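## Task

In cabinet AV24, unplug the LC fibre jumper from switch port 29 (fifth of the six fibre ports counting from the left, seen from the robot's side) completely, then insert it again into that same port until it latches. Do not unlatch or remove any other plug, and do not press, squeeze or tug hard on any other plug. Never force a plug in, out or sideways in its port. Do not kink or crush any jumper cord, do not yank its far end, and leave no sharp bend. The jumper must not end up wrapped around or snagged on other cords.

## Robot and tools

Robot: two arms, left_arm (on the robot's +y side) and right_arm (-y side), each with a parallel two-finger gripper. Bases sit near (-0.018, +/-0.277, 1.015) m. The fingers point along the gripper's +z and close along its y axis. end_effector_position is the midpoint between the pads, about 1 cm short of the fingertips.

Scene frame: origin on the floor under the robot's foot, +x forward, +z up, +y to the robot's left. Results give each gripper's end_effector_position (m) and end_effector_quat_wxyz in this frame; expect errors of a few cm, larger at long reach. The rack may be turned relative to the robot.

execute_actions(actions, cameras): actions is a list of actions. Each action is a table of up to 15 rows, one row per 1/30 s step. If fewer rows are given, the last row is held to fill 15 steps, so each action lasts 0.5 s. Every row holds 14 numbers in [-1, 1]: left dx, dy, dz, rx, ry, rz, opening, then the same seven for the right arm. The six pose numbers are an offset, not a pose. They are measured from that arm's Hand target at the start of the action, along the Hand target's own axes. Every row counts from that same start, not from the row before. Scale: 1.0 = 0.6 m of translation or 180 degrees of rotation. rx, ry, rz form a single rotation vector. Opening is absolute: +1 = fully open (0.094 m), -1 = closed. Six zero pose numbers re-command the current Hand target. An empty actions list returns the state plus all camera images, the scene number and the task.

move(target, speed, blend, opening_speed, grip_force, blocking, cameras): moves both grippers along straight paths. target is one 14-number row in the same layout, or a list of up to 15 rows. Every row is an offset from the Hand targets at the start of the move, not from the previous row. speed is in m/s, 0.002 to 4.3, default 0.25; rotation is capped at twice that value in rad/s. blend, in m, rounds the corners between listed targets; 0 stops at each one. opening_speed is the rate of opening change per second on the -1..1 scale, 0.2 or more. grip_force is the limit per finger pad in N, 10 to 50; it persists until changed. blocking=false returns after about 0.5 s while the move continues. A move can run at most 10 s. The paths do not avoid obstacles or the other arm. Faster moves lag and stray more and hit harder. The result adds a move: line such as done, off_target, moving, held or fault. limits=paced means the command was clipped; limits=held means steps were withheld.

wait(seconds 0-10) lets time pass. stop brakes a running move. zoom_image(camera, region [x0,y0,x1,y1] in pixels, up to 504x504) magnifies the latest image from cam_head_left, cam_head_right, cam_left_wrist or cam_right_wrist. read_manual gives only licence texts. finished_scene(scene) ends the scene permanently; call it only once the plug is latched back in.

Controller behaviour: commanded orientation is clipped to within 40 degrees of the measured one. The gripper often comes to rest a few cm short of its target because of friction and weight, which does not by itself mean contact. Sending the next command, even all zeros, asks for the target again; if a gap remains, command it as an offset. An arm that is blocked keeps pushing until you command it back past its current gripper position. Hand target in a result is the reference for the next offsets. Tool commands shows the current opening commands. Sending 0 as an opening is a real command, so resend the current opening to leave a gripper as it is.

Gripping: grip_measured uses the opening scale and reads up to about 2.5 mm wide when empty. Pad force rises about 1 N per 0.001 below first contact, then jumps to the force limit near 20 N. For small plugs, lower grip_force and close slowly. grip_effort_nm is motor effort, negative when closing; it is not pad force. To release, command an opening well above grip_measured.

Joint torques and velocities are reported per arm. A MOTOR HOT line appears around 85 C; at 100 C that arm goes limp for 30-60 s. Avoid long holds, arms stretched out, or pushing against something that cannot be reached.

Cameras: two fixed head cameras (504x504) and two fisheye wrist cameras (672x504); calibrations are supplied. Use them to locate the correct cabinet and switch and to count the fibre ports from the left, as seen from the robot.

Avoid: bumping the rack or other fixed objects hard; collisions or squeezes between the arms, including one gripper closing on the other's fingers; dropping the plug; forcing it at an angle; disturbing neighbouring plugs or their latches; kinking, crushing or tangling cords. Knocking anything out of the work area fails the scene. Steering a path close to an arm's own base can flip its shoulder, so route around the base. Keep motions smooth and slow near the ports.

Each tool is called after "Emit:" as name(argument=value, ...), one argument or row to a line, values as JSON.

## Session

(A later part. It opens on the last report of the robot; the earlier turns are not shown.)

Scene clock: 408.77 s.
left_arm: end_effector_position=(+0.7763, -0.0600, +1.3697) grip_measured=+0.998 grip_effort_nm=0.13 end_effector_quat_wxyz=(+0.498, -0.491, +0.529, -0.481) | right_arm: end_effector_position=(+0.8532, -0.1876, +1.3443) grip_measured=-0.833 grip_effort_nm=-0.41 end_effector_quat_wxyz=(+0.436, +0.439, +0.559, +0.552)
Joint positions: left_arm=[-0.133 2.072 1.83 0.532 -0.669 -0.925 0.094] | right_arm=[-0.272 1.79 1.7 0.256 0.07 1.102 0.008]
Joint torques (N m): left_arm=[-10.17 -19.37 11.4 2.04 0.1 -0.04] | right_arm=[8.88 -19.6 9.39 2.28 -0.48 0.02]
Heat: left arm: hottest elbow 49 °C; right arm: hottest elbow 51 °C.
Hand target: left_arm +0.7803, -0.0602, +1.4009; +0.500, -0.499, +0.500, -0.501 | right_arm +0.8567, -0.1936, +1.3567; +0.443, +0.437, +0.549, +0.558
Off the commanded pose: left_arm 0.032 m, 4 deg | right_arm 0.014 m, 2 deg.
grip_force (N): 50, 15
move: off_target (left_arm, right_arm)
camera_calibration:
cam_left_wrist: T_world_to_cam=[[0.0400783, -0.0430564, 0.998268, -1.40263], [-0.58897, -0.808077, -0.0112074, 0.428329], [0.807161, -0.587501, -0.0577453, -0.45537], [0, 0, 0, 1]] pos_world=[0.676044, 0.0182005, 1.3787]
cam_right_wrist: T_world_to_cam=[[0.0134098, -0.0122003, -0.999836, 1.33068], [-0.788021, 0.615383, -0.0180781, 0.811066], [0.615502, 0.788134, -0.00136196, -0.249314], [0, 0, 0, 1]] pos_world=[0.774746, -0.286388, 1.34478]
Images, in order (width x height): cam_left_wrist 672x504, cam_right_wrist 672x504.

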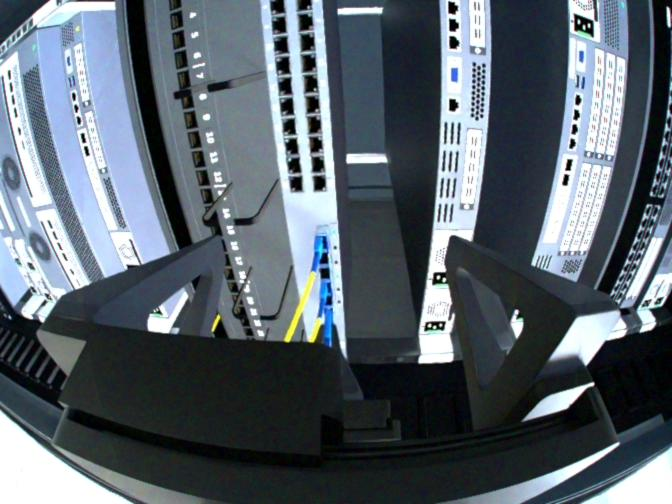

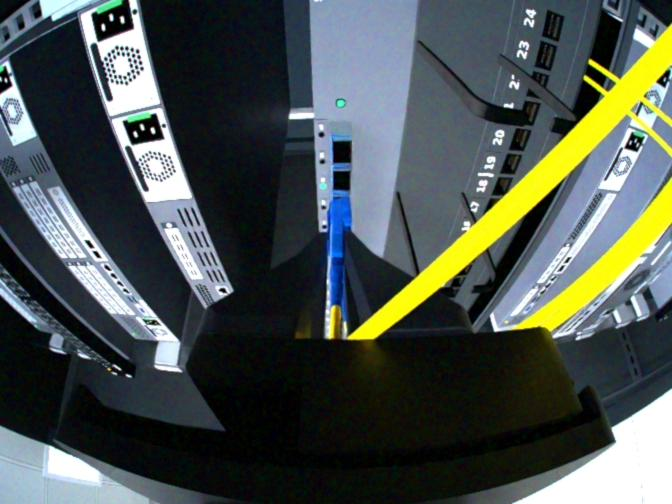

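Emit:
move(
  target=[0,0,0,0,0,0,1,-0.0103,0,0.0147,0,0,0,-0.88],
  speed=0.03,
  cameras=["cam_right_wrist","cam_left_wrist"],
)

Emit:
zoom_image(
  camera="cam_right_wrist",
  region=[290, 150, 370, 230],
)

Emit:
zoom_image(
  camera="cam_left_wrist",
  region=[290, 260, 370, 340],
)

Scene clock: 420.60 s.
left_arm: end_effector_position=(+0.7763, -0.0600, +1.3697) grip_measured=+0.998 grip_effort_nm=0.13 end_effector_quat_wxyz=(+0.498, -0.491, +0.529, -0.481) | right_arm: end_effector_position=(+0.8528, -0.1861, +1.3450) grip_measured=-0.833 grip_effort_nm=-0.41 end_effector_quat_wxyz=(+0.434, +0.436, +0.559, +0.556)
Joint positions: left_arm=[-0.133 2.072 1.83 0.532 -0.669 -0.925 0.094] | right_arm=[-0.272 1.79 1.7 0.256 0.06 1.102 0.008]
Joint torques (N m): left_arm=[-9.88 -19.96 11.78 1.91 0.11 -0.07] | right_arm=[8.35 -18.26 11.7 1.65 -0.52 0.03]
Heat: left arm: hottest elbow 50 °C; right arm: hottest elbow 51 °C.
Hand target: left_arm +0.7803, -0.0602, +1.4009; +0.500, -0.499, +0.500, -0.501 | right_arm +0.8667, -0.1976, +1.3569; +0.443, +0.437, +0.549, +0.558
Off the commanded pose: left_arm 0.032 m, 4 deg | right_arm 0.022 m, 2 deg.
grip_force (N): 50, 15
move: off_target (left_arm, right_arm)
camera_calibration:
cam_left_wrist: T_world_to_cam=[[0.0400783, -0.0430564, 0.998268, -1.40263], [-0.58897, -0.808077, -0.0112074, 0.428329], [0.807161, -0.587501, -0.0577453, -0.45537], [0, 0, 0, 1]] pos_world=[0.676044, 0.0182005, 1.3787]
cam_right_wrist: T_world_to_cam=[[0.0176765, -0.0110088, -0.999783, 1.32794], [-0.793158, 0.608663, -0.0207254, 0.816604], [0.60876, 0.793352, 0.00202728, -0.248103], [0, 0, 0, 1]] pos_world=[0.775258, -0.285585, 1.34508]
Images, in order (width x height): cam_left_wrist 672x504, cam_right_wrist 672x504.

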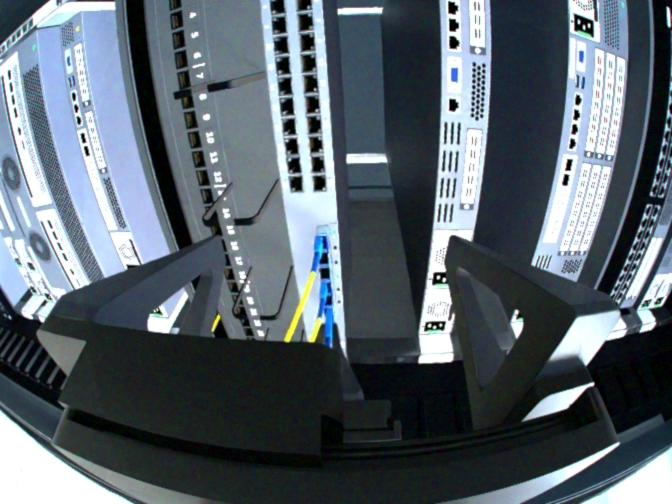

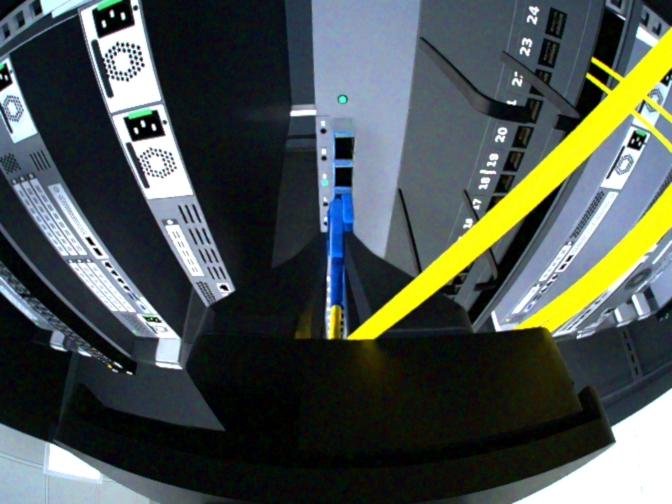

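Scaled by 6.300 from the camera's 672x504 image, which has a finer 960x720 frame.

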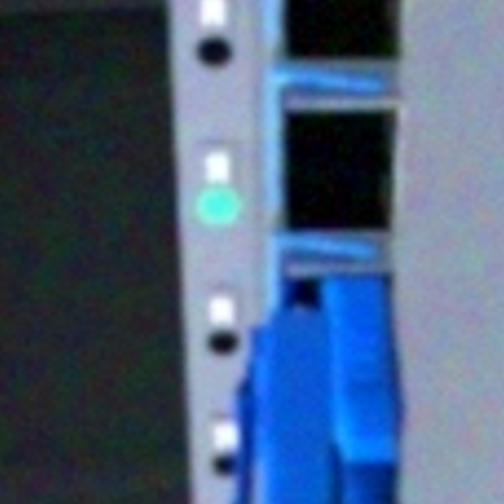

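Scaled by 6.300 from the camera's 672x504 image, which has a finer 960x720 frame.

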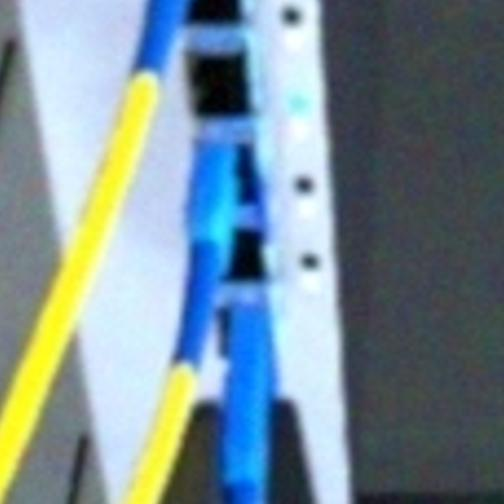

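Emit:
move(
  target=[
    [0,0,0,0,0,0,1,0.0123,-0.0215,-0.083,0.0045,-0.005,0,-0.88],
    [0,0,0,0,0,0,1,0.001,-0.0213,-0.0343,0.0045,-0.005,0,-0.88],
  ],
  speed=0.05,
  cameras=["cam_right_wrist"],
)

Emit:
zoom_image(
  camera="cam_right_wrist",
  region=[270, 130, 400, 260],
)

Scene clock: 437.13 s.
left_arm: end_effector_position=(+0.7763, -0.0600, +1.3697) grip_measured=+0.998 grip_effort_nm=0.13 end_effector_quat_wxyz=(+0.498, -0.491, +0.529, -0.481) | right_arm: end_effector_position=(+0.8312, -0.1946, +1.3404) grip_measured=-0.833 grip_effort_nm=-0.40 end_effector_quat_wxyz=(+0.440, +0.442, +0.555, +0.550)
Joint positions: left_arm=[-0.133 2.072 1.83 0.532 -0.669 -0.925 0.094] | right_arm=[-0.272 1.734 1.601 0.306 0.079 1.102 0.008]
Joint torques (N m): left_arm=[-10.29 -19.19 11.74 2.21 0.09 -0.04] | right_arm=[7.59 -16.15 11.62 1.57 -0.5 0.05]
Heat: left arm: hottest elbow 50 °C; right arm: hottest elbow 54 °C.
Hand target: left_arm +0.7803, -0.0602, +1.4009; +0.500, -0.499, +0.500, -0.501 | right_arm +0.8467, -0.2017, +1.3441; +0.444, +0.445, +0.549, +0.550
Off the commanded pose: left_arm 0.032 m, 4 deg | right_arm 0.017 m, 1 deg.
grip_force (N): 50, 15
move: off_target (left_arm, right_arm)
camera_calibration:
cam_right_wrist: T_world_to_cam=[[0.0151889, -0.0115223, -0.999818, 1.32565], [-0.780515, 0.624846, -0.0190583, 0.794835], [0.624952, 0.780663, 0.000497402, -0.24208], [0, 0, 0, 1]] pos_world=[0.751534, -0.292392, 1.34068]
Images, in order (width x height): cam_right_wrist 672x504.

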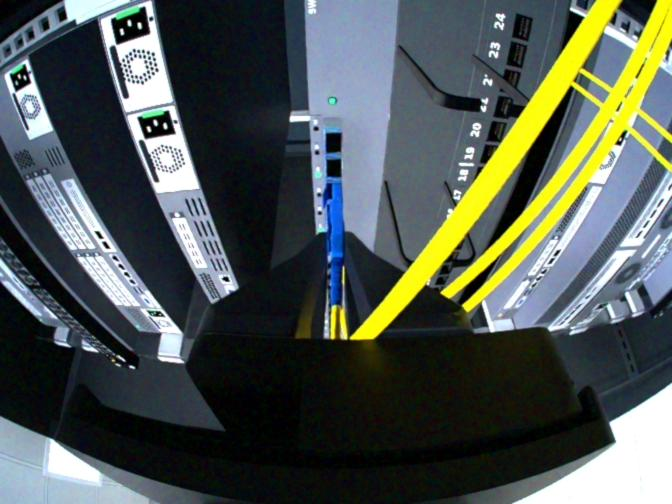

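Scaled by 3.877 from the camera's 672x504 image, which has a finer 960x720 frame.

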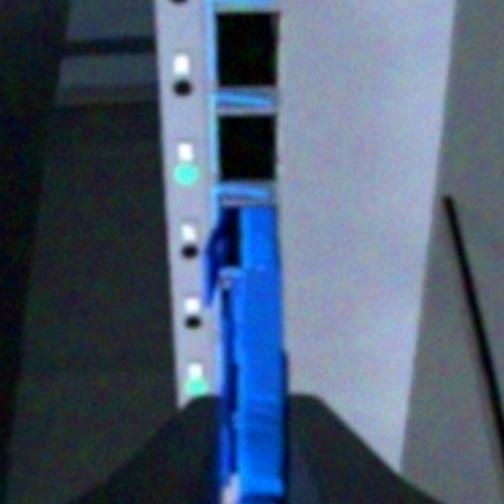

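Emit:
move(
  target=[0,0,0,0,0,0,1,-0.0088,0,0.0407,0,0,0,-0.88],
  speed=0.04,
  cameras=["cam_right_wrist","cam_left_wrist"],
)

Emit:
zoom_image(
  camera="cam_right_wrist",
  region=[290, 150, 370, 230],
)

Emit:
zoom_image(
  camera="cam_left_wrist",
  region=[290, 260, 370, 340],
)

Scene clock: 445.30 s.
left_arm: end_effector_position=(+0.7763, -0.0600, +1.3697) grip_measured=+0.998 grip_effort_nm=0.13 end_effector_quat_wxyz=(+0.498, -0.491, +0.529, -0.481) | right_arm: end_effector_position=(+0.8562, -0.1937, +1.3390) grip_measured=-0.833 grip_effort_nm=-0.40 end_effector_quat_wxyz=(+0.439, +0.442, +0.557, +0.550)
Joint positions: left_arm=[-0.133 2.072 1.83 0.532 -0.669 -0.925 0.094] | right_arm=[-0.283 1.795 1.701 0.264 0.069 1.102 0.008]
Joint torques (N m): left_arm=[-10.46 -19.37 11.49 2.11 0.12 -0.08] | right_arm=[7.77 -17.26 11.82 1.63 -0.53 0.06]
Heat: left arm: hottest elbow 51 °C; right arm: hottest elbow 55 °C.
Hand target: left_arm +0.7803, -0.0602, +1.4009; +0.500, -0.499, +0.500, -0.501 | right_arm +0.8717, -0.2017, +1.3440; +0.444, +0.445, +0.549, +0.550
Off the commanded pose: left_arm 0.032 m, 4 deg | right_arm 0.018 m, 1 deg.
grip_force (N): 50, 15
move: off_target (left_arm, right_arm)
camera_calibration:
cam_left_wrist: T_world_to_cam=[[0.0400783, -0.0430564, 0.998268, -1.40263], [-0.58897, -0.808077, -0.0112074, 0.428329], [0.807161, -0.587501, -0.0577453, -0.45537], [0, 0, 0, 1]] pos_world=[0.676044, 0.0182005, 1.3787]
cam_right_wrist: T_world_to_cam=[[0.0129677, -0.0140687, -0.999817, 1.32536], [-0.781222, 0.623967, -0.0189126, 0.814147], [0.624119, 0.781324, -0.00289936, -0.252983], [0, 0, 0, 1]] pos_world=[0.776734, -0.291693, 1.33978]
Images, in order (width x height): cam_left_wrist 672x504, cam_right_wrist 672x504.

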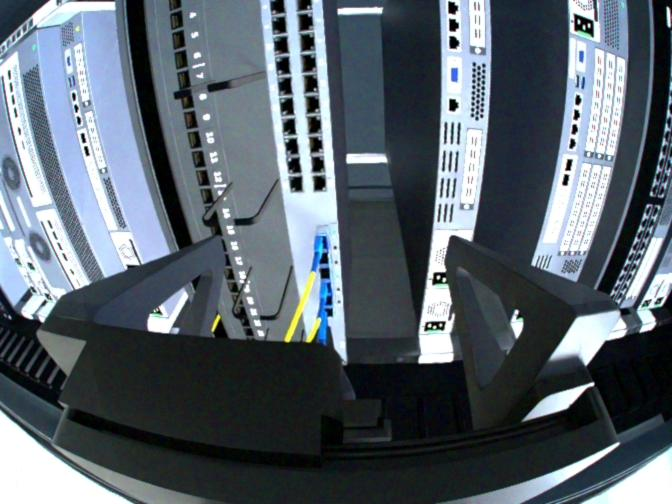

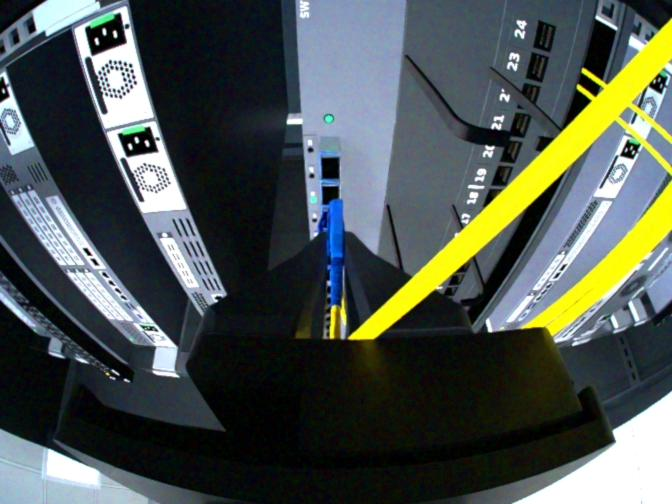

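Scaled by 6.300 from the camera's 672x504 image, which has a finer 960x720 frame.

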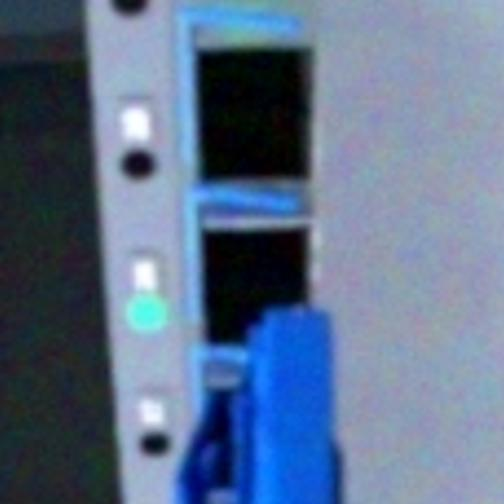

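Scaled by 6.300 from the camera's 672x504 image, which has a finer 960x720 frame.

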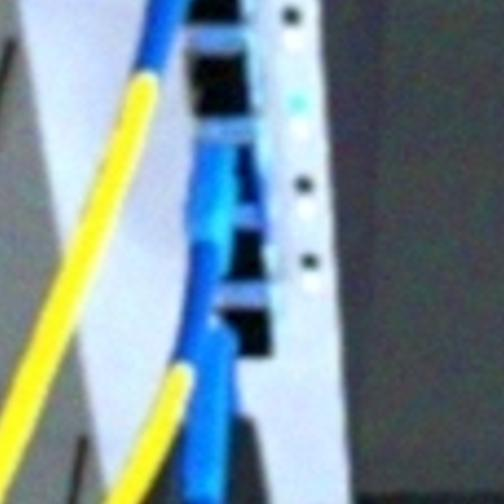

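Emit:
move(
  target=[
    [0,0,0,0,0,0,1,0.0117,0.0022,-0.0315,0,0,0,-0.88],
    [0,0,0,0,0,0,1,0.0045,0.0022,0.001,0,0,0,-0.88],
  ],
  speed=0.05,
  cameras=["cam_right_wrist","cam_left_wrist"],
)

Emit:
zoom_image(
  camera="cam_right_wrist",
  region=[290, 150, 370, 230],
)

Emit:
zoom_image(
  camera="cam_left_wrist",
  region=[290, 260, 370, 340],
)

Scene clock: 455.53 s.
left_arm: end_effector_position=(+0.7763, -0.0600, +1.3697) grip_measured=+0.998 grip_effort_nm=0.13 end_effector_quat_wxyz=(+0.498, -0.491, +0.529, -0.481) | right_arm: end_effector_position=(+0.8577, -0.1951, +1.3405) grip_measured=-0.833 grip_effort_nm=-0.40 end_effector_quat_wxyz=(+0.441, +0.443, +0.555, +0.548)
Joint positions: left_arm=[-0.133 2.072 1.83 0.532 -0.669 -0.925 0.094] | right_arm=[-0.283 1.797 1.707 0.263 0.074 1.102 0.008]
Joint torques (N m): left_arm=[-10.34 -20.01 11.56 2.04 0.14 -0.06] | right_arm=[8.35 -16.85 11.6 1.87 -0.49 0.05]
Heat: left arm: hottest elbow 51 °C; right arm: hottest elbow 56 °C.
Hand target: left_arm +0.7803, -0.0602, +1.4009; +0.500, -0.499, +0.500, -0.501 | right_arm +0.8717, -0.1990, +1.3452; +0.444, +0.445, +0.549, +0.550
Off the commanded pose: left_arm 0.032 m, 4 deg | right_arm 0.015 m, 1 deg.
grip_force (N): 50, 15
move: off_target (left_arm, right_arm)
camera_calibration:
cam_left_wrist: T_world_to_cam=[[0.0400783, -0.0430564, 0.998268, -1.40263], [-0.58897, -0.808077, -0.0112074, 0.428329], [0.807161, -0.587501, -0.0577453, -0.45537], [0, 0, 0, 1]] pos_world=[0.676044, 0.0182005, 1.3787]
cam_right_wrist: T_world_to_cam=[[0.0133665, -0.013901, -0.999814, 1.32647], [-0.777573, 0.628502, -0.0191338, 0.814143], [0.628651, 0.777684, -0.00240813, -0.258018], [0, 0, 0, 1]] pos_world=[0.777528, -0.292595, 1.34118]
Images, in order (width x height): cam_left_wrist 672x504, cam_right_wrist 672x504.

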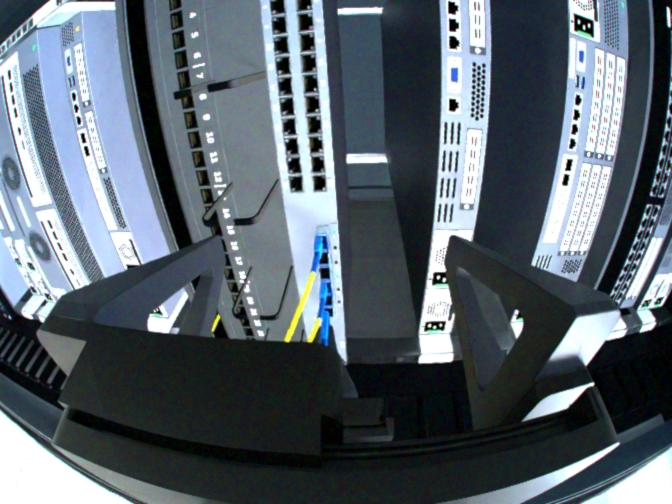

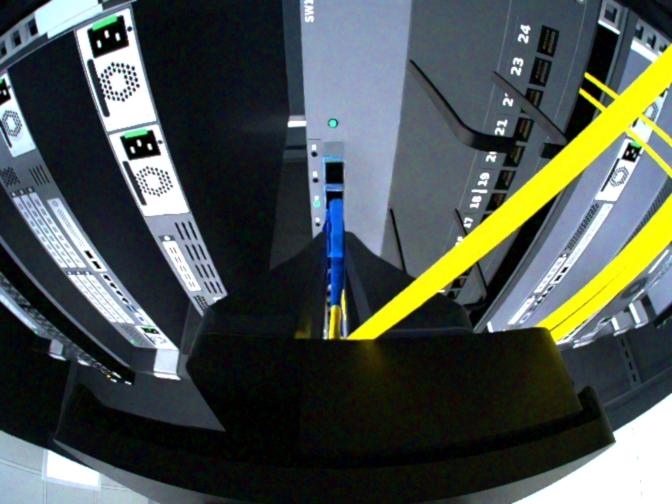

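Scaled by 6.300 from the camera's 672x504 image, which has a finer 960x720 frame.

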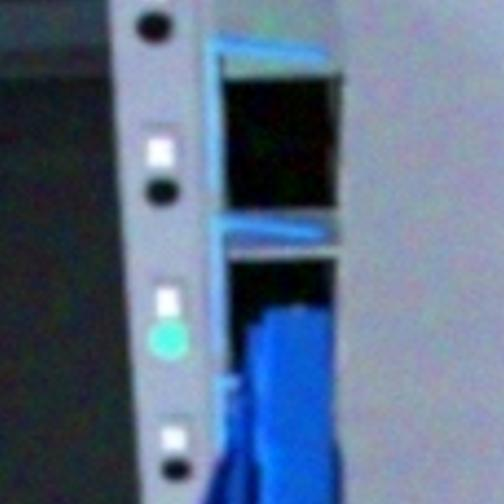

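Scaled by 6.300 from the camera's 672x504 image, which has a finer 960x720 frame.

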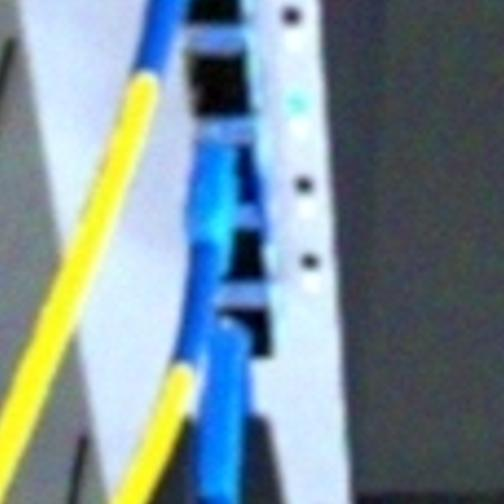

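Emit:
move(
  target=[
    [0,0,0,0,0,0,1,0.0205,0,-0.03,0,0,0,-0.88],
    [0,0,0,0,0,0,1,0.0092,0,0.003,0,0,0,-0.88],
  ],
  speed=0.05,
  cameras=["cam_right_wrist","cam_left_wrist"],
)

Emit:
zoom_image(
  camera="cam_right_wrist",
  region=[290, 150, 370, 230],
)

Emit:
zoom_image(
  camera="cam_left_wrist",
  region=[290, 260, 370, 340],
)

Scene clock: 463.63 s.
left_arm: end_effector_position=(+0.7763, -0.0600, +1.3697) grip_measured=+0.998 grip_effort_nm=0.13 end_effector_quat_wxyz=(+0.498, -0.491, +0.529, -0.481) | right_arm: end_effector_position=(+0.8588, -0.1923, +1.3399) grip_measured=-0.833 grip_effort_nm=-0.40 end_effector_quat_wxyz=(+0.442, +0.445, +0.554, +0.548)
Joint positions: left_arm=[-0.133 2.072 1.83 0.532 -0.669 -0.925 0.094] | right_arm=[-0.279 1.804 1.712 0.266 0.081 1.102 0.008]
Joint torques (N m): left_arm=[-9.88 -19.55 11.44 2.02 0.14 -0.04] | right_arm=[8.18 -16.38 11.81 1.62 -0.5 0.03]
Heat: left arm: hottest elbow 51 °C; right arm: hottest elbow 57 °C.
Hand target: left_arm +0.7803, -0.0602, +1.4009; +0.500, -0.499, +0.500, -0.501 | right_arm +0.8723, -0.1932, +1.3453; +0.444, +0.445, +0.549, +0.550
Off the commanded pose: left_arm 0.032 m, 4 deg | right_arm 0.015 m, 1 deg.
grip_force (N): 50, 15
move: off_target (left_arm, right_arm)
camera_calibration:
cam_left_wrist: T_world_to_cam=[[0.0400783, -0.0430564, 0.998268, -1.40263], [-0.58897, -0.808077, -0.0112074, 0.428329], [0.807161, -0.587501, -0.0577453, -0.45537], [0, 0, 0, 1]] pos_world=[0.676044, 0.0182005, 1.3787]
cam_right_wrist: T_world_to_cam=[[0.0125023, -0.01336, -0.999833, 1.32666], [-0.775308, 0.631323, -0.0181307, 0.810587], [0.631459, 0.775405, -0.00246514, -0.263762], [0, 0, 0, 1]] pos_world=[0.778423, -0.289496, 1.34048]
Images, in order (width x height): cam_left_wrist 672x504, cam_right_wrist 672x504.

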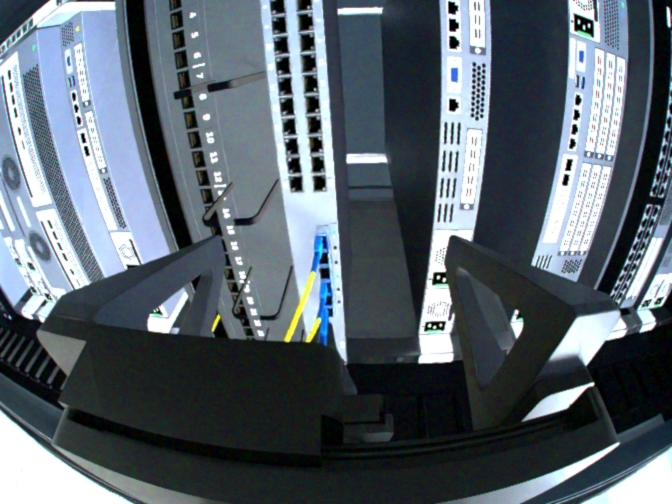

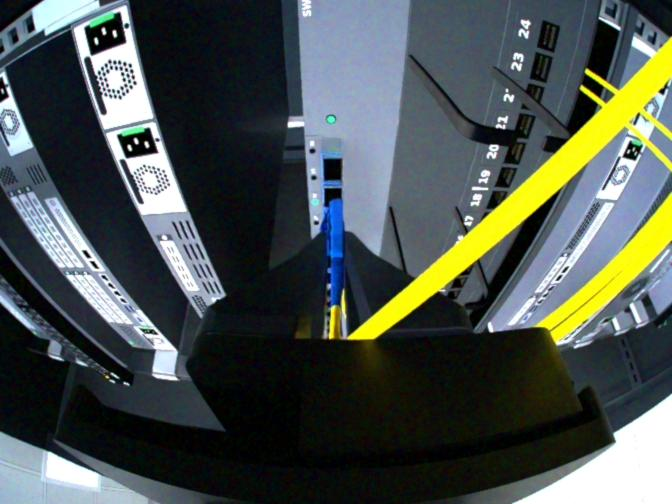

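Scaled by 6.300 from the camera's 672x504 image, which has a finer 960x720 frame.

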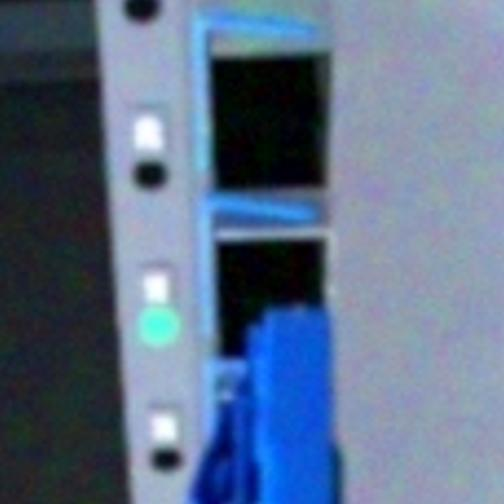

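Scaled by 6.300 from the camera's 672x504 image, which has a finer 960x720 frame.

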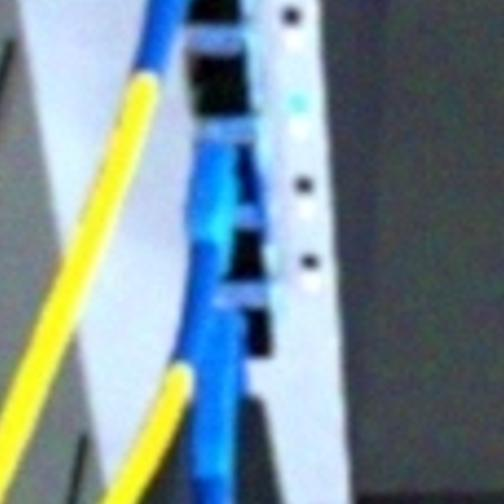

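Emit:
move(
  target=[
    [0,0,0,0,0,0,1,0.0145,0,-0.03,0,0.008,0,-0.88],
    [0,0,0,0,0,0,1,0.008,0,0.002,0,0.008,0,-0.88],
  ],
  speed=0.05,
  cameras=["cam_right_wrist","cam_left_wrist"],
)

Emit:
zoom_image(
  camera="cam_right_wrist",
  region=[290, 150, 370, 230],
)

Emit:
zoom_image(
  camera="cam_left_wrist",
  region=[290, 260, 370, 340],
)

Scene clock: 476.20 s.
left_arm: end_effector_position=(+0.7763, -0.0600, +1.3697) grip_measured=+0.998 grip_effort_nm=0.13 end_effector_quat_wxyz=(+0.498, -0.491, +0.529, -0.481) | right_arm: end_effector_position=(+0.8592, -0.1875, +1.3395) grip_measured=-0.833 grip_effort_nm=-0.40 end_effector_quat_wxyz=(+0.435, +0.438, +0.560, +0.553)
Joint positions: left_arm=[-0.133 2.072 1.83 0.532 -0.669 -0.925 0.094] | right_arm=[-0.279 1.807 1.719 0.25 0.059 1.102 0.008]
Joint torques (N m): left_arm=[-10.99 -19.9 11.63 2.03 0.15 -0.04] | right_arm=[9.35 -17.03 11.69 1.7 -0.5 0.05]
Heat: left arm: hottest elbow 51 °C; right arm: hottest elbow 59 °C.
Hand target: left_arm +0.7803, -0.0602, +1.4009; +0.500, -0.499, +0.500, -0.501 | right_arm +0.8725, -0.1883, +1.3454; +0.438, +0.438, +0.555, +0.556
Off the commanded pose: left_arm 0.032 m, 4 deg | right_arm 0.014 m, 1 deg.
grip_force (N): 50, 15
move: off_target (left_arm, right_arm)
camera_calibration:
cam_left_wrist: T_world_to_cam=[[0.0400783, -0.0430564, 0.998268, -1.40263], [-0.58897, -0.808077, -0.0112074, 0.428329], [0.807161, -0.587501, -0.0577453, -0.45537], [0, 0, 0, 1]] pos_world=[0.676044, 0.0182005, 1.3787]
cam_right_wrist: T_world_to_cam=[[0.0124702, -0.0137824, -0.999827, 1.32636], [-0.790916, 0.611652, -0.018296, 0.817699], [0.611798, 0.791007, -0.00327326, -0.246748], [0, 0, 0, 1]] pos_world=[0.781151, -0.286688, 1.34028]
Images, in order (width x height): cam_left_wrist 672x504, cam_right_wrist 672x504.

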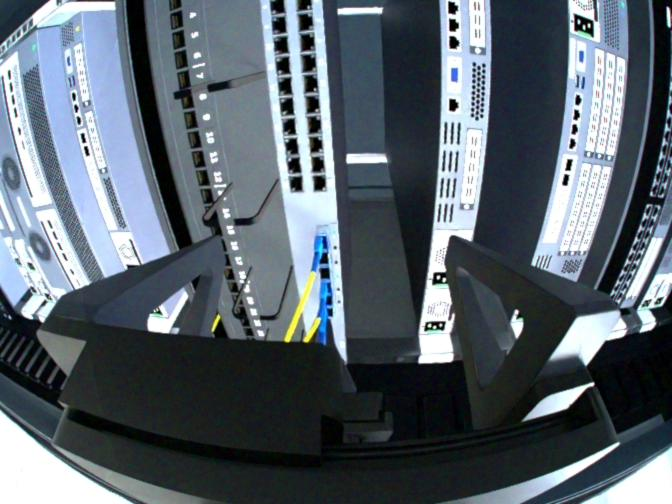

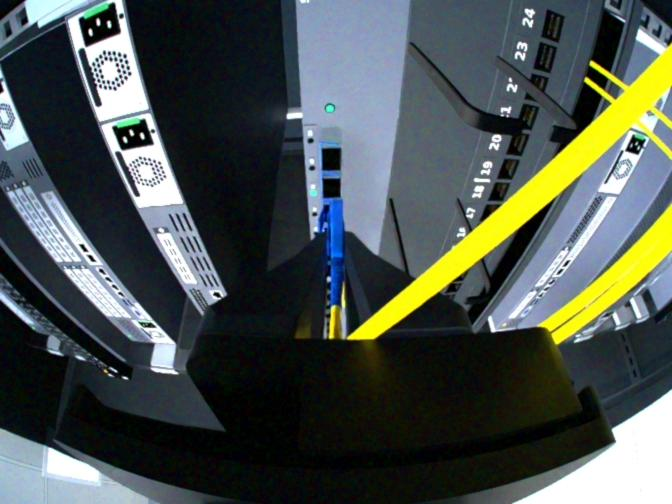

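Scaled by 6.300 from the camera's 672x504 image, which has a finer 960x720 frame.

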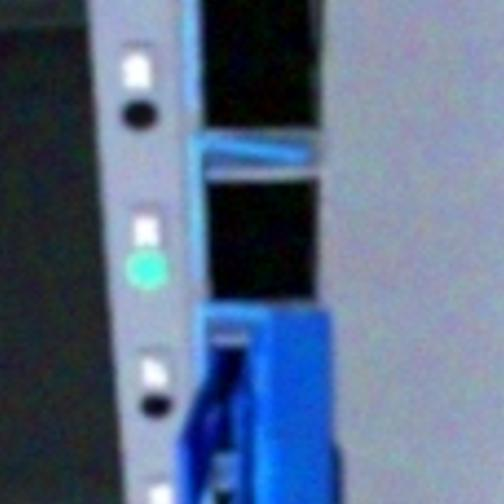

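Scaled by 6.300 from the camera's 672x504 image, which has a finer 960x720 frame.

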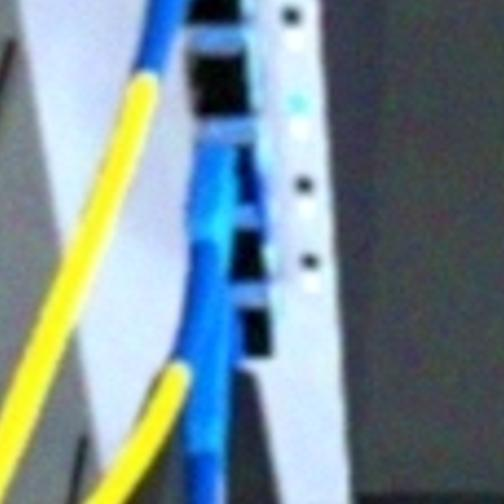

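Emit:
move(
  target=[
    [0,0,0,0,0,0,1,0.004,0.001,-0.03,0,0,0,-0.88],
    [0,0,0,0,0,0,1,-0.0025,0.001,-0.001,0,0,0,-0.88],
  ],
  speed=0.05,
  cameras=["cam_right_wrist","cam_left_wrist"],
)

Emit:
zoom_image(
  camera="cam_right_wrist",
  region=[290, 150, 370, 230],
)

Emit:
zoom_image(
  camera="cam_left_wrist",
  region=[290, 260, 370, 340],
)

Scene clock: 483.47 s.
left_arm: end_effector_position=(+0.7763, -0.0600, +1.3697) grip_measured=+0.998 grip_effort_nm=0.13 end_effector_quat_wxyz=(+0.498, -0.491, +0.529, -0.481) | right_arm: end_effector_position=(+0.8589, -0.1868, +1.3386) grip_measured=-0.833 grip_effort_nm=-0.40 end_effector_quat_wxyz=(+0.434, +0.437, +0.561, +0.553)
Joint positions: left_arm=[-0.133 2.072 1.83 0.532 -0.669 -0.925 0.094] | right_arm=[-0.279 1.807 1.718 0.249 0.058 1.102 0.008]
Joint torques (N m): left_arm=[-10.58 -19.6 11.63 2.15 0.08 -0.08] | right_arm=[8.88 -17.26 11.7 1.61 -0.49 0.03]
Heat: left arm: hottest elbow 52 °C; right arm: hottest elbow 59 °C.
Hand target: left_arm +0.7803, -0.0602, +1.4009; +0.500, -0.499, +0.500, -0.501 | right_arm +0.8722, -0.1898, +1.3459; +0.437, +0.438, +0.555, +0.556
Off the commanded pose: left_arm 0.032 m, 4 deg | right_arm 0.016 m, 1 deg.
grip_force (N): 50, 15
move: off_target (left_arm, right_arm)
camera_calibration:
cam_left_wrist: T_world_to_cam=[[0.0400783, -0.0430564, 0.998268, -1.40263], [-0.58897, -0.808077, -0.0112074, 0.428329], [0.807161, -0.587501, -0.0577453, -0.45537], [0, 0, 0, 1]] pos_world=[0.676044, 0.0182005, 1.3787]
cam_right_wrist: T_world_to_cam=[[0.0109151, -0.0142434, -0.999839, 1.32677], [-0.792503, 0.609622, -0.0173361, 0.816755], [0.609771, 0.792564, -0.00463379, -0.243295], [0, 0, 0, 1]] pos_world=[0.781153, -0.286187, 1.33958]
Images, in order (width x height): cam_left_wrist 672x504, cam_right_wrist 672x504.

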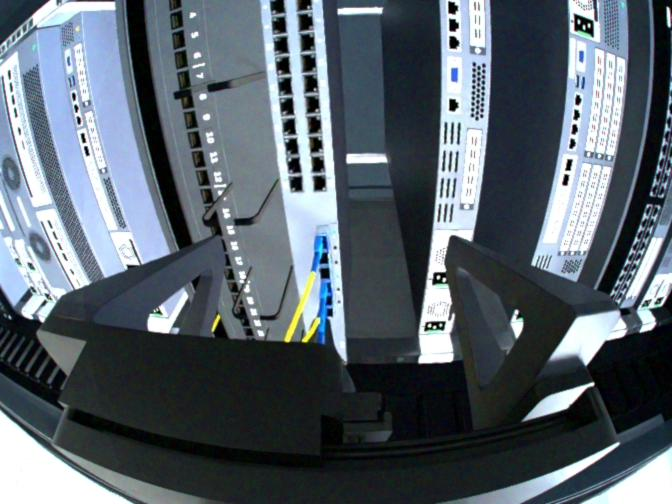

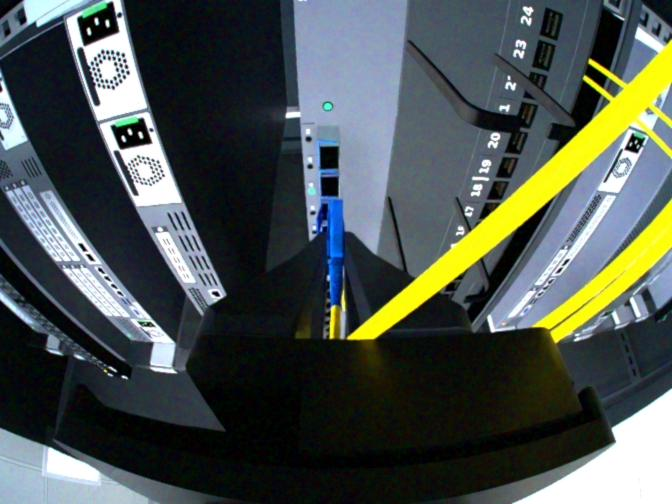

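Scaled by 6.300 from the camera's 672x504 image, which has a finer 960x720 frame.

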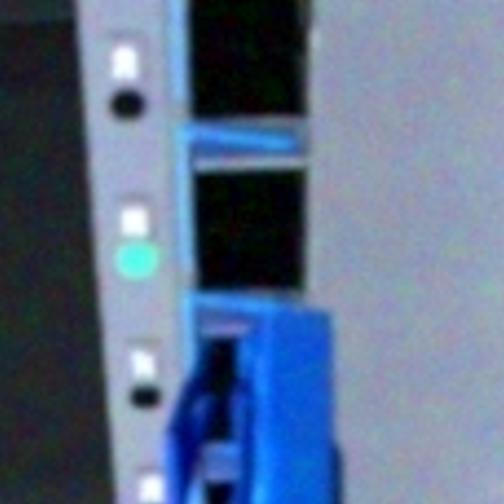

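Scaled by 6.300 from the camera's 672x504 image, which has a finer 960x720 frame.

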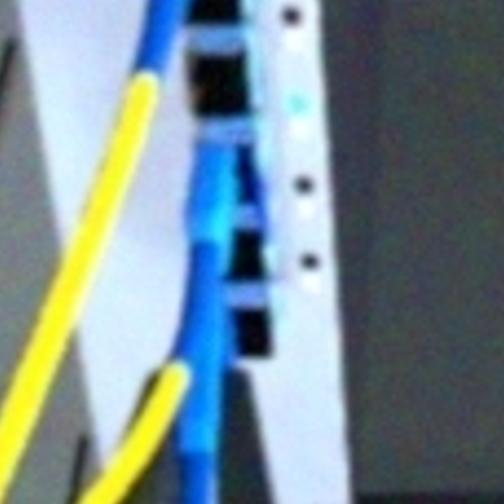

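Emit:
move(
  target=[
    [0,0,0,0,0,0,1,-0.008,0.0045,-0.025,0,0,0,-0.88],
    [0,0,0,0,0,0,1,-0.0095,0.0035,-0.001,0,0,0,-0.88],
  ],
  speed=0.05,
  cameras=["cam_right_wrist"],
)

Emit:
zoom_image(
  camera="cam_right_wrist",
  region=[290, 150, 370, 230],
)

Scene clock: 490.23 s.
left_arm: end_effector_position=(+0.7763, -0.0600, +1.3697) grip_measured=+0.998 grip_effort_nm=0.13 end_effector_quat_wxyz=(+0.498, -0.491, +0.529, -0.481) | right_arm: end_effector_position=(+0.8584, -0.1849, +1.3373) grip_measured=-0.833 grip_effort_nm=-0.40 end_effector_quat_wxyz=(+0.430, +0.436, +0.565, +0.554)
Joint positions: left_arm=[-0.133 2.072 1.83 0.532 -0.669 -0.925 0.094] | right_arm=[-0.279 1.807 1.718 0.24 0.051 1.102 0.008]
Joint torques (N m): left_arm=[-9.82 -20.13 11.81 2.06 0.11 -0.09] | right_arm=[8.18 -17.96 11.79 1.54 -0.56 0.06]
Heat: left arm: hottest elbow 52 °C; right arm: hottest elbow 59 °C.
Hand target: left_arm +0.7803, -0.0602, +1.4009; +0.500, -0.499, +0.500, -0.501 | right_arm +0.8730, -0.1955, +1.3480; +0.437, +0.438, +0.555, +0.556
Off the commanded pose: left_arm 0.032 m, 4 deg | right_arm 0.021 m, 1 deg.
grip_force (N): 50, 15
move: off_target (left_arm, right_arm)
camera_calibration:
cam_right_wrist: T_world_to_cam=[[0.00664268, -0.0155593, -0.999857, 1.32886], [-0.798367, 0.601993, -0.014672, 0.815312], [0.602135, 0.79835, -0.00842319, -0.231792], [0, 0, 0, 1]] pos_world=[0.781661, -0.285084, 1.33868]
Images, in order (width x height): cam_right_wrist 672x504.

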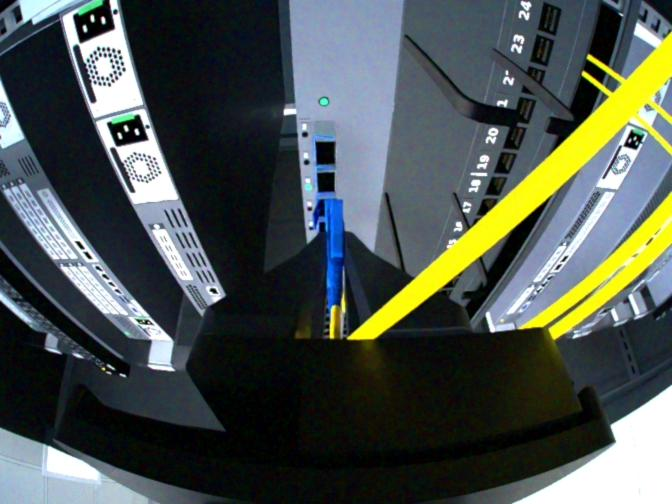

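Scaled by 6.300 from the camera's 672x504 image, which has a finer 960x720 frame.

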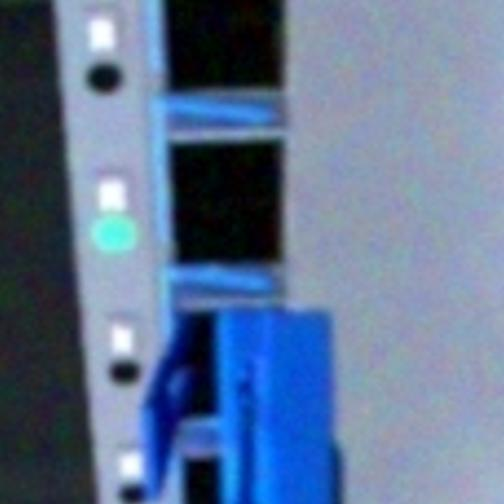

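Emit:
move(
  target=[
    [0,0,0,0,0,0,1,0.014,-0.0033,-0.03,0,-0.004,0,-0.88],
    [0,0,0,0,0,0,1,0.008,-0.0033,0.001,0,-0.004,0,-0.88],
  ],
  speed=0.05,
  cameras=["cam_right_wrist","cam_left_wrist"],
)

Emit:
zoom_image(
  camera="cam_right_wrist",
  region=[290, 150, 370, 230],
)

Emit:
zoom_image(
  camera="cam_left_wrist",
  region=[290, 260, 370, 340],
)

Scene clock: 520.13 s.
left_arm: end_effector_position=(+0.7763, -0.0600, +1.3697) grip_measured=+0.998 grip_effort_nm=0.13 end_effector_quat_wxyz=(+0.498, -0.491, +0.529, -0.481) | right_arm: end_effector_position=(+0.8592, -0.1890, +1.3379) grip_measured=-0.833 grip_effort_nm=-0.40 end_effector_quat_wxyz=(+0.436, +0.442, +0.560, +0.549)
Joint positions: left_arm=[-0.133 2.072 1.83 0.532 -0.669 -0.925 0.094] | right_arm=[-0.279 1.807 1.717 0.251 0.071 1.102 0.008]
Joint torques (N m): left_arm=[-9.93 -19.72 11.71 2.17 0.16 -0.08] | right_arm=[9.05 -17.26 11.69 1.88 -0.49 0.07]
Heat: left arm: hottest elbow 52 °C; right arm: hottest elbow 61 °C.
Hand target: left_arm +0.7803, -0.0602, +1.4009; +0.500, -0.499, +0.500, -0.501 | right_arm +0.8725, -0.1906, +1.3460; +0.441, +0.441, +0.552, +0.553
Off the commanded pose: left_arm 0.032 m, 4 deg | right_arm 0.016 m, 1 deg.
grip_force (N): 50, 15
move: off_target (left_arm, right_arm)
camera_calibration:
cam_left_wrist: T_world_to_cam=[[0.0400783, -0.0430564, 0.998268, -1.40263], [-0.58897, -0.808077, -0.0112074, 0.428329], [0.807161, -0.587501, -0.0577453, -0.45537], [0, 0, 0, 1]] pos_world=[0.676044, 0.0182005, 1.3787]
cam_right_wrist: T_world_to_cam=[[0.00635649, -0.0154825, -0.99986, 1.32969], [-0.785056, 0.619253, -0.0145798, 0.810103], [0.619392, 0.785039, -0.00821839, -0.246714], [0, 0, 0, 1]] pos_world=[0.780337, -0.287392, 1.33928]
Images, in order (width x height): cam_left_wrist 672x504, cam_right_wrist 672x504.

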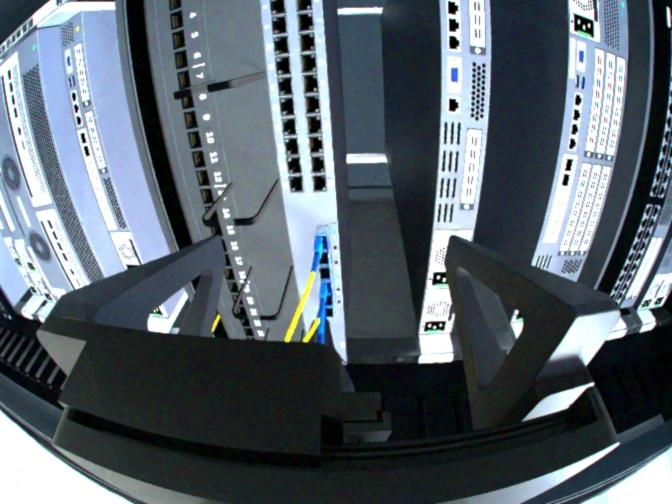

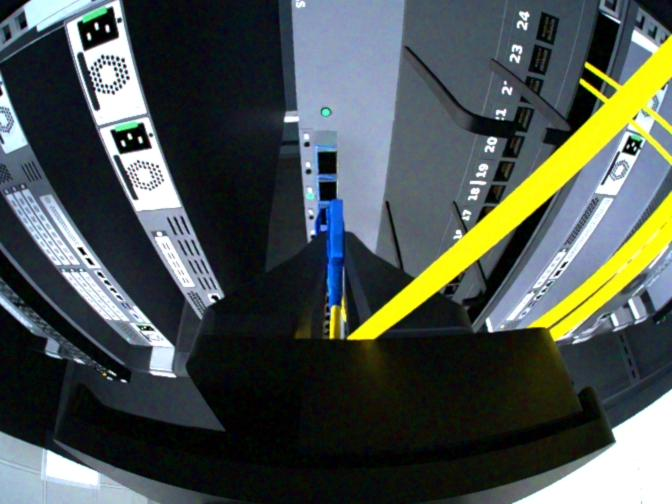

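Scaled by 6.300 from the camera's 672x504 image, which has a finer 960x720 frame.

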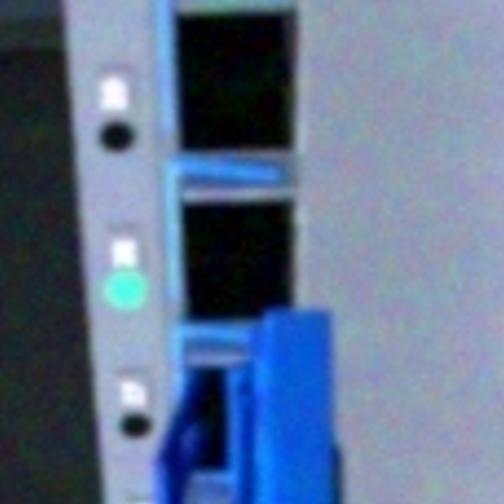

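Scaled by 6.300 from the camera's 672x504 image, which has a finer 960x720 frame.

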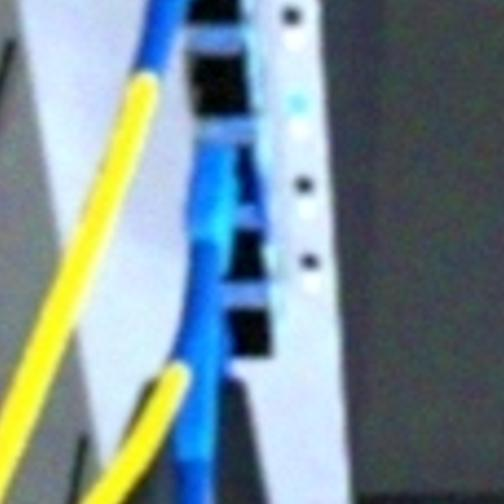

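Emit:
move(
  target=[
    [0,0,0,0,0,0,1,0.005,0.0025,-0.03,-0.006,0,0,-0.88],
    [0,0,0,0,0,0,1,0,0.0025,0.001,-0.006,0,0,-0.88],
  ],
  speed=0.05,
  cameras=["cam_right_wrist","cam_left_wrist"],
)

Emit:
zoom_image(
  camera="cam_right_wrist",
  region=[290, 150, 370, 230],
)

Emit:
zoom_image(
  camera="cam_left_wrist",
  region=[290, 260, 370, 340],
)

Scene clock: 529.93 s.
left_arm: end_effector_position=(+0.7763, -0.0600, +1.3697) grip_measured=+0.998 grip_effort_nm=0.13 end_effector_quat_wxyz=(+0.498, -0.491, +0.529, -0.481) | right_arm: end_effector_position=(+0.8593, -0.1884, +1.3406) grip_measured=-0.833 grip_effort_nm=-0.40 end_effector_quat_wxyz=(+0.440, +0.438, +0.554, +0.555)
Joint positions: left_arm=[-0.133 2.072 1.83 0.532 -0.669 -0.925 0.094] | right_arm=[-0.279 1.809 1.714 0.272 0.061 1.102 0.008]
Joint torques (N m): left_arm=[-10.4 -19.72 11.67 2.29 0.16 -0.07] | right_arm=[8.7 -16.67 11.82 1.77 -0.51 0.04]
Heat: left arm: hottest elbow 53 °C; right arm: hottest elbow 60 °C.
Hand target: left_arm +0.7803, -0.0602, +1.4009; +0.500, -0.499, +0.500, -0.501 | right_arm +0.8730, -0.1905, +1.3474; +0.445, +0.437, +0.547, +0.558
Off the commanded pose: left_arm 0.032 m, 4 deg | right_arm 0.016 m, 1 deg.
grip_force (N): 50, 15
move: off_target (left_arm, right_arm)
camera_calibration:
cam_left_wrist: T_world_to_cam=[[0.0400783, -0.0430564, 0.998268, -1.40263], [-0.58897, -0.808077, -0.0112074, 0.428329], [0.807161, -0.587501, -0.0577453, -0.45537], [0, 0, 0, 1]] pos_world=[0.676044, 0.0182005, 1.3787]
cam_right_wrist: T_world_to_cam=[[0.0251596, -0.0098797, -0.999635, 1.31702], [-0.785144, 0.618773, -0.0258766, 0.824957], [0.618802, 0.785508, 0.00781107, -0.268056], [0, 0, 0, 1]] pos_world=[0.780448, -0.286889, 1.33998]
Images, in order (width x height): cam_left_wrist 672x504, cam_right_wrist 672x504.

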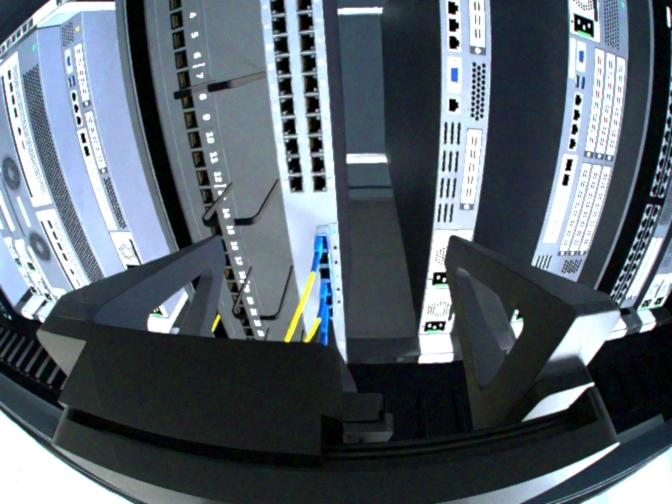

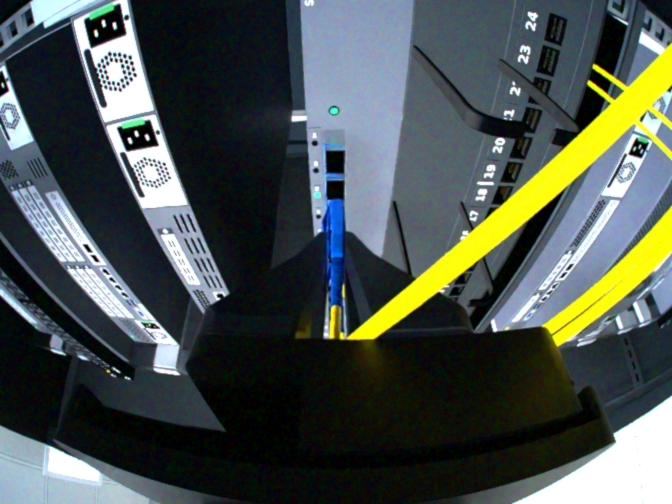

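Scaled by 6.300 from the camera's 672x504 image, which has a finer 960x720 frame.

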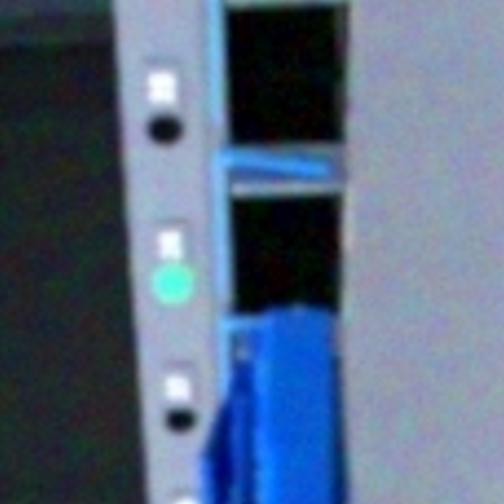

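Scaled by 6.300 from the camera's 672x504 image, which has a finer 960x720 frame.

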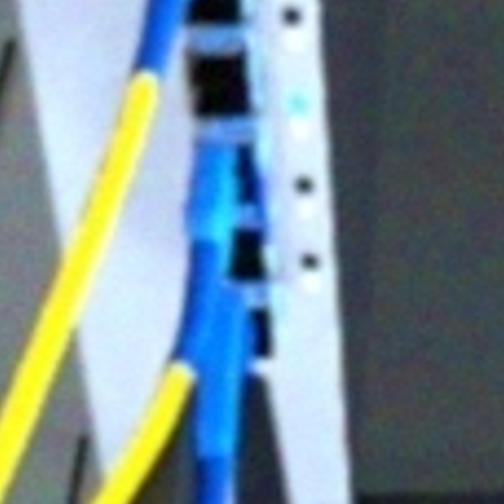

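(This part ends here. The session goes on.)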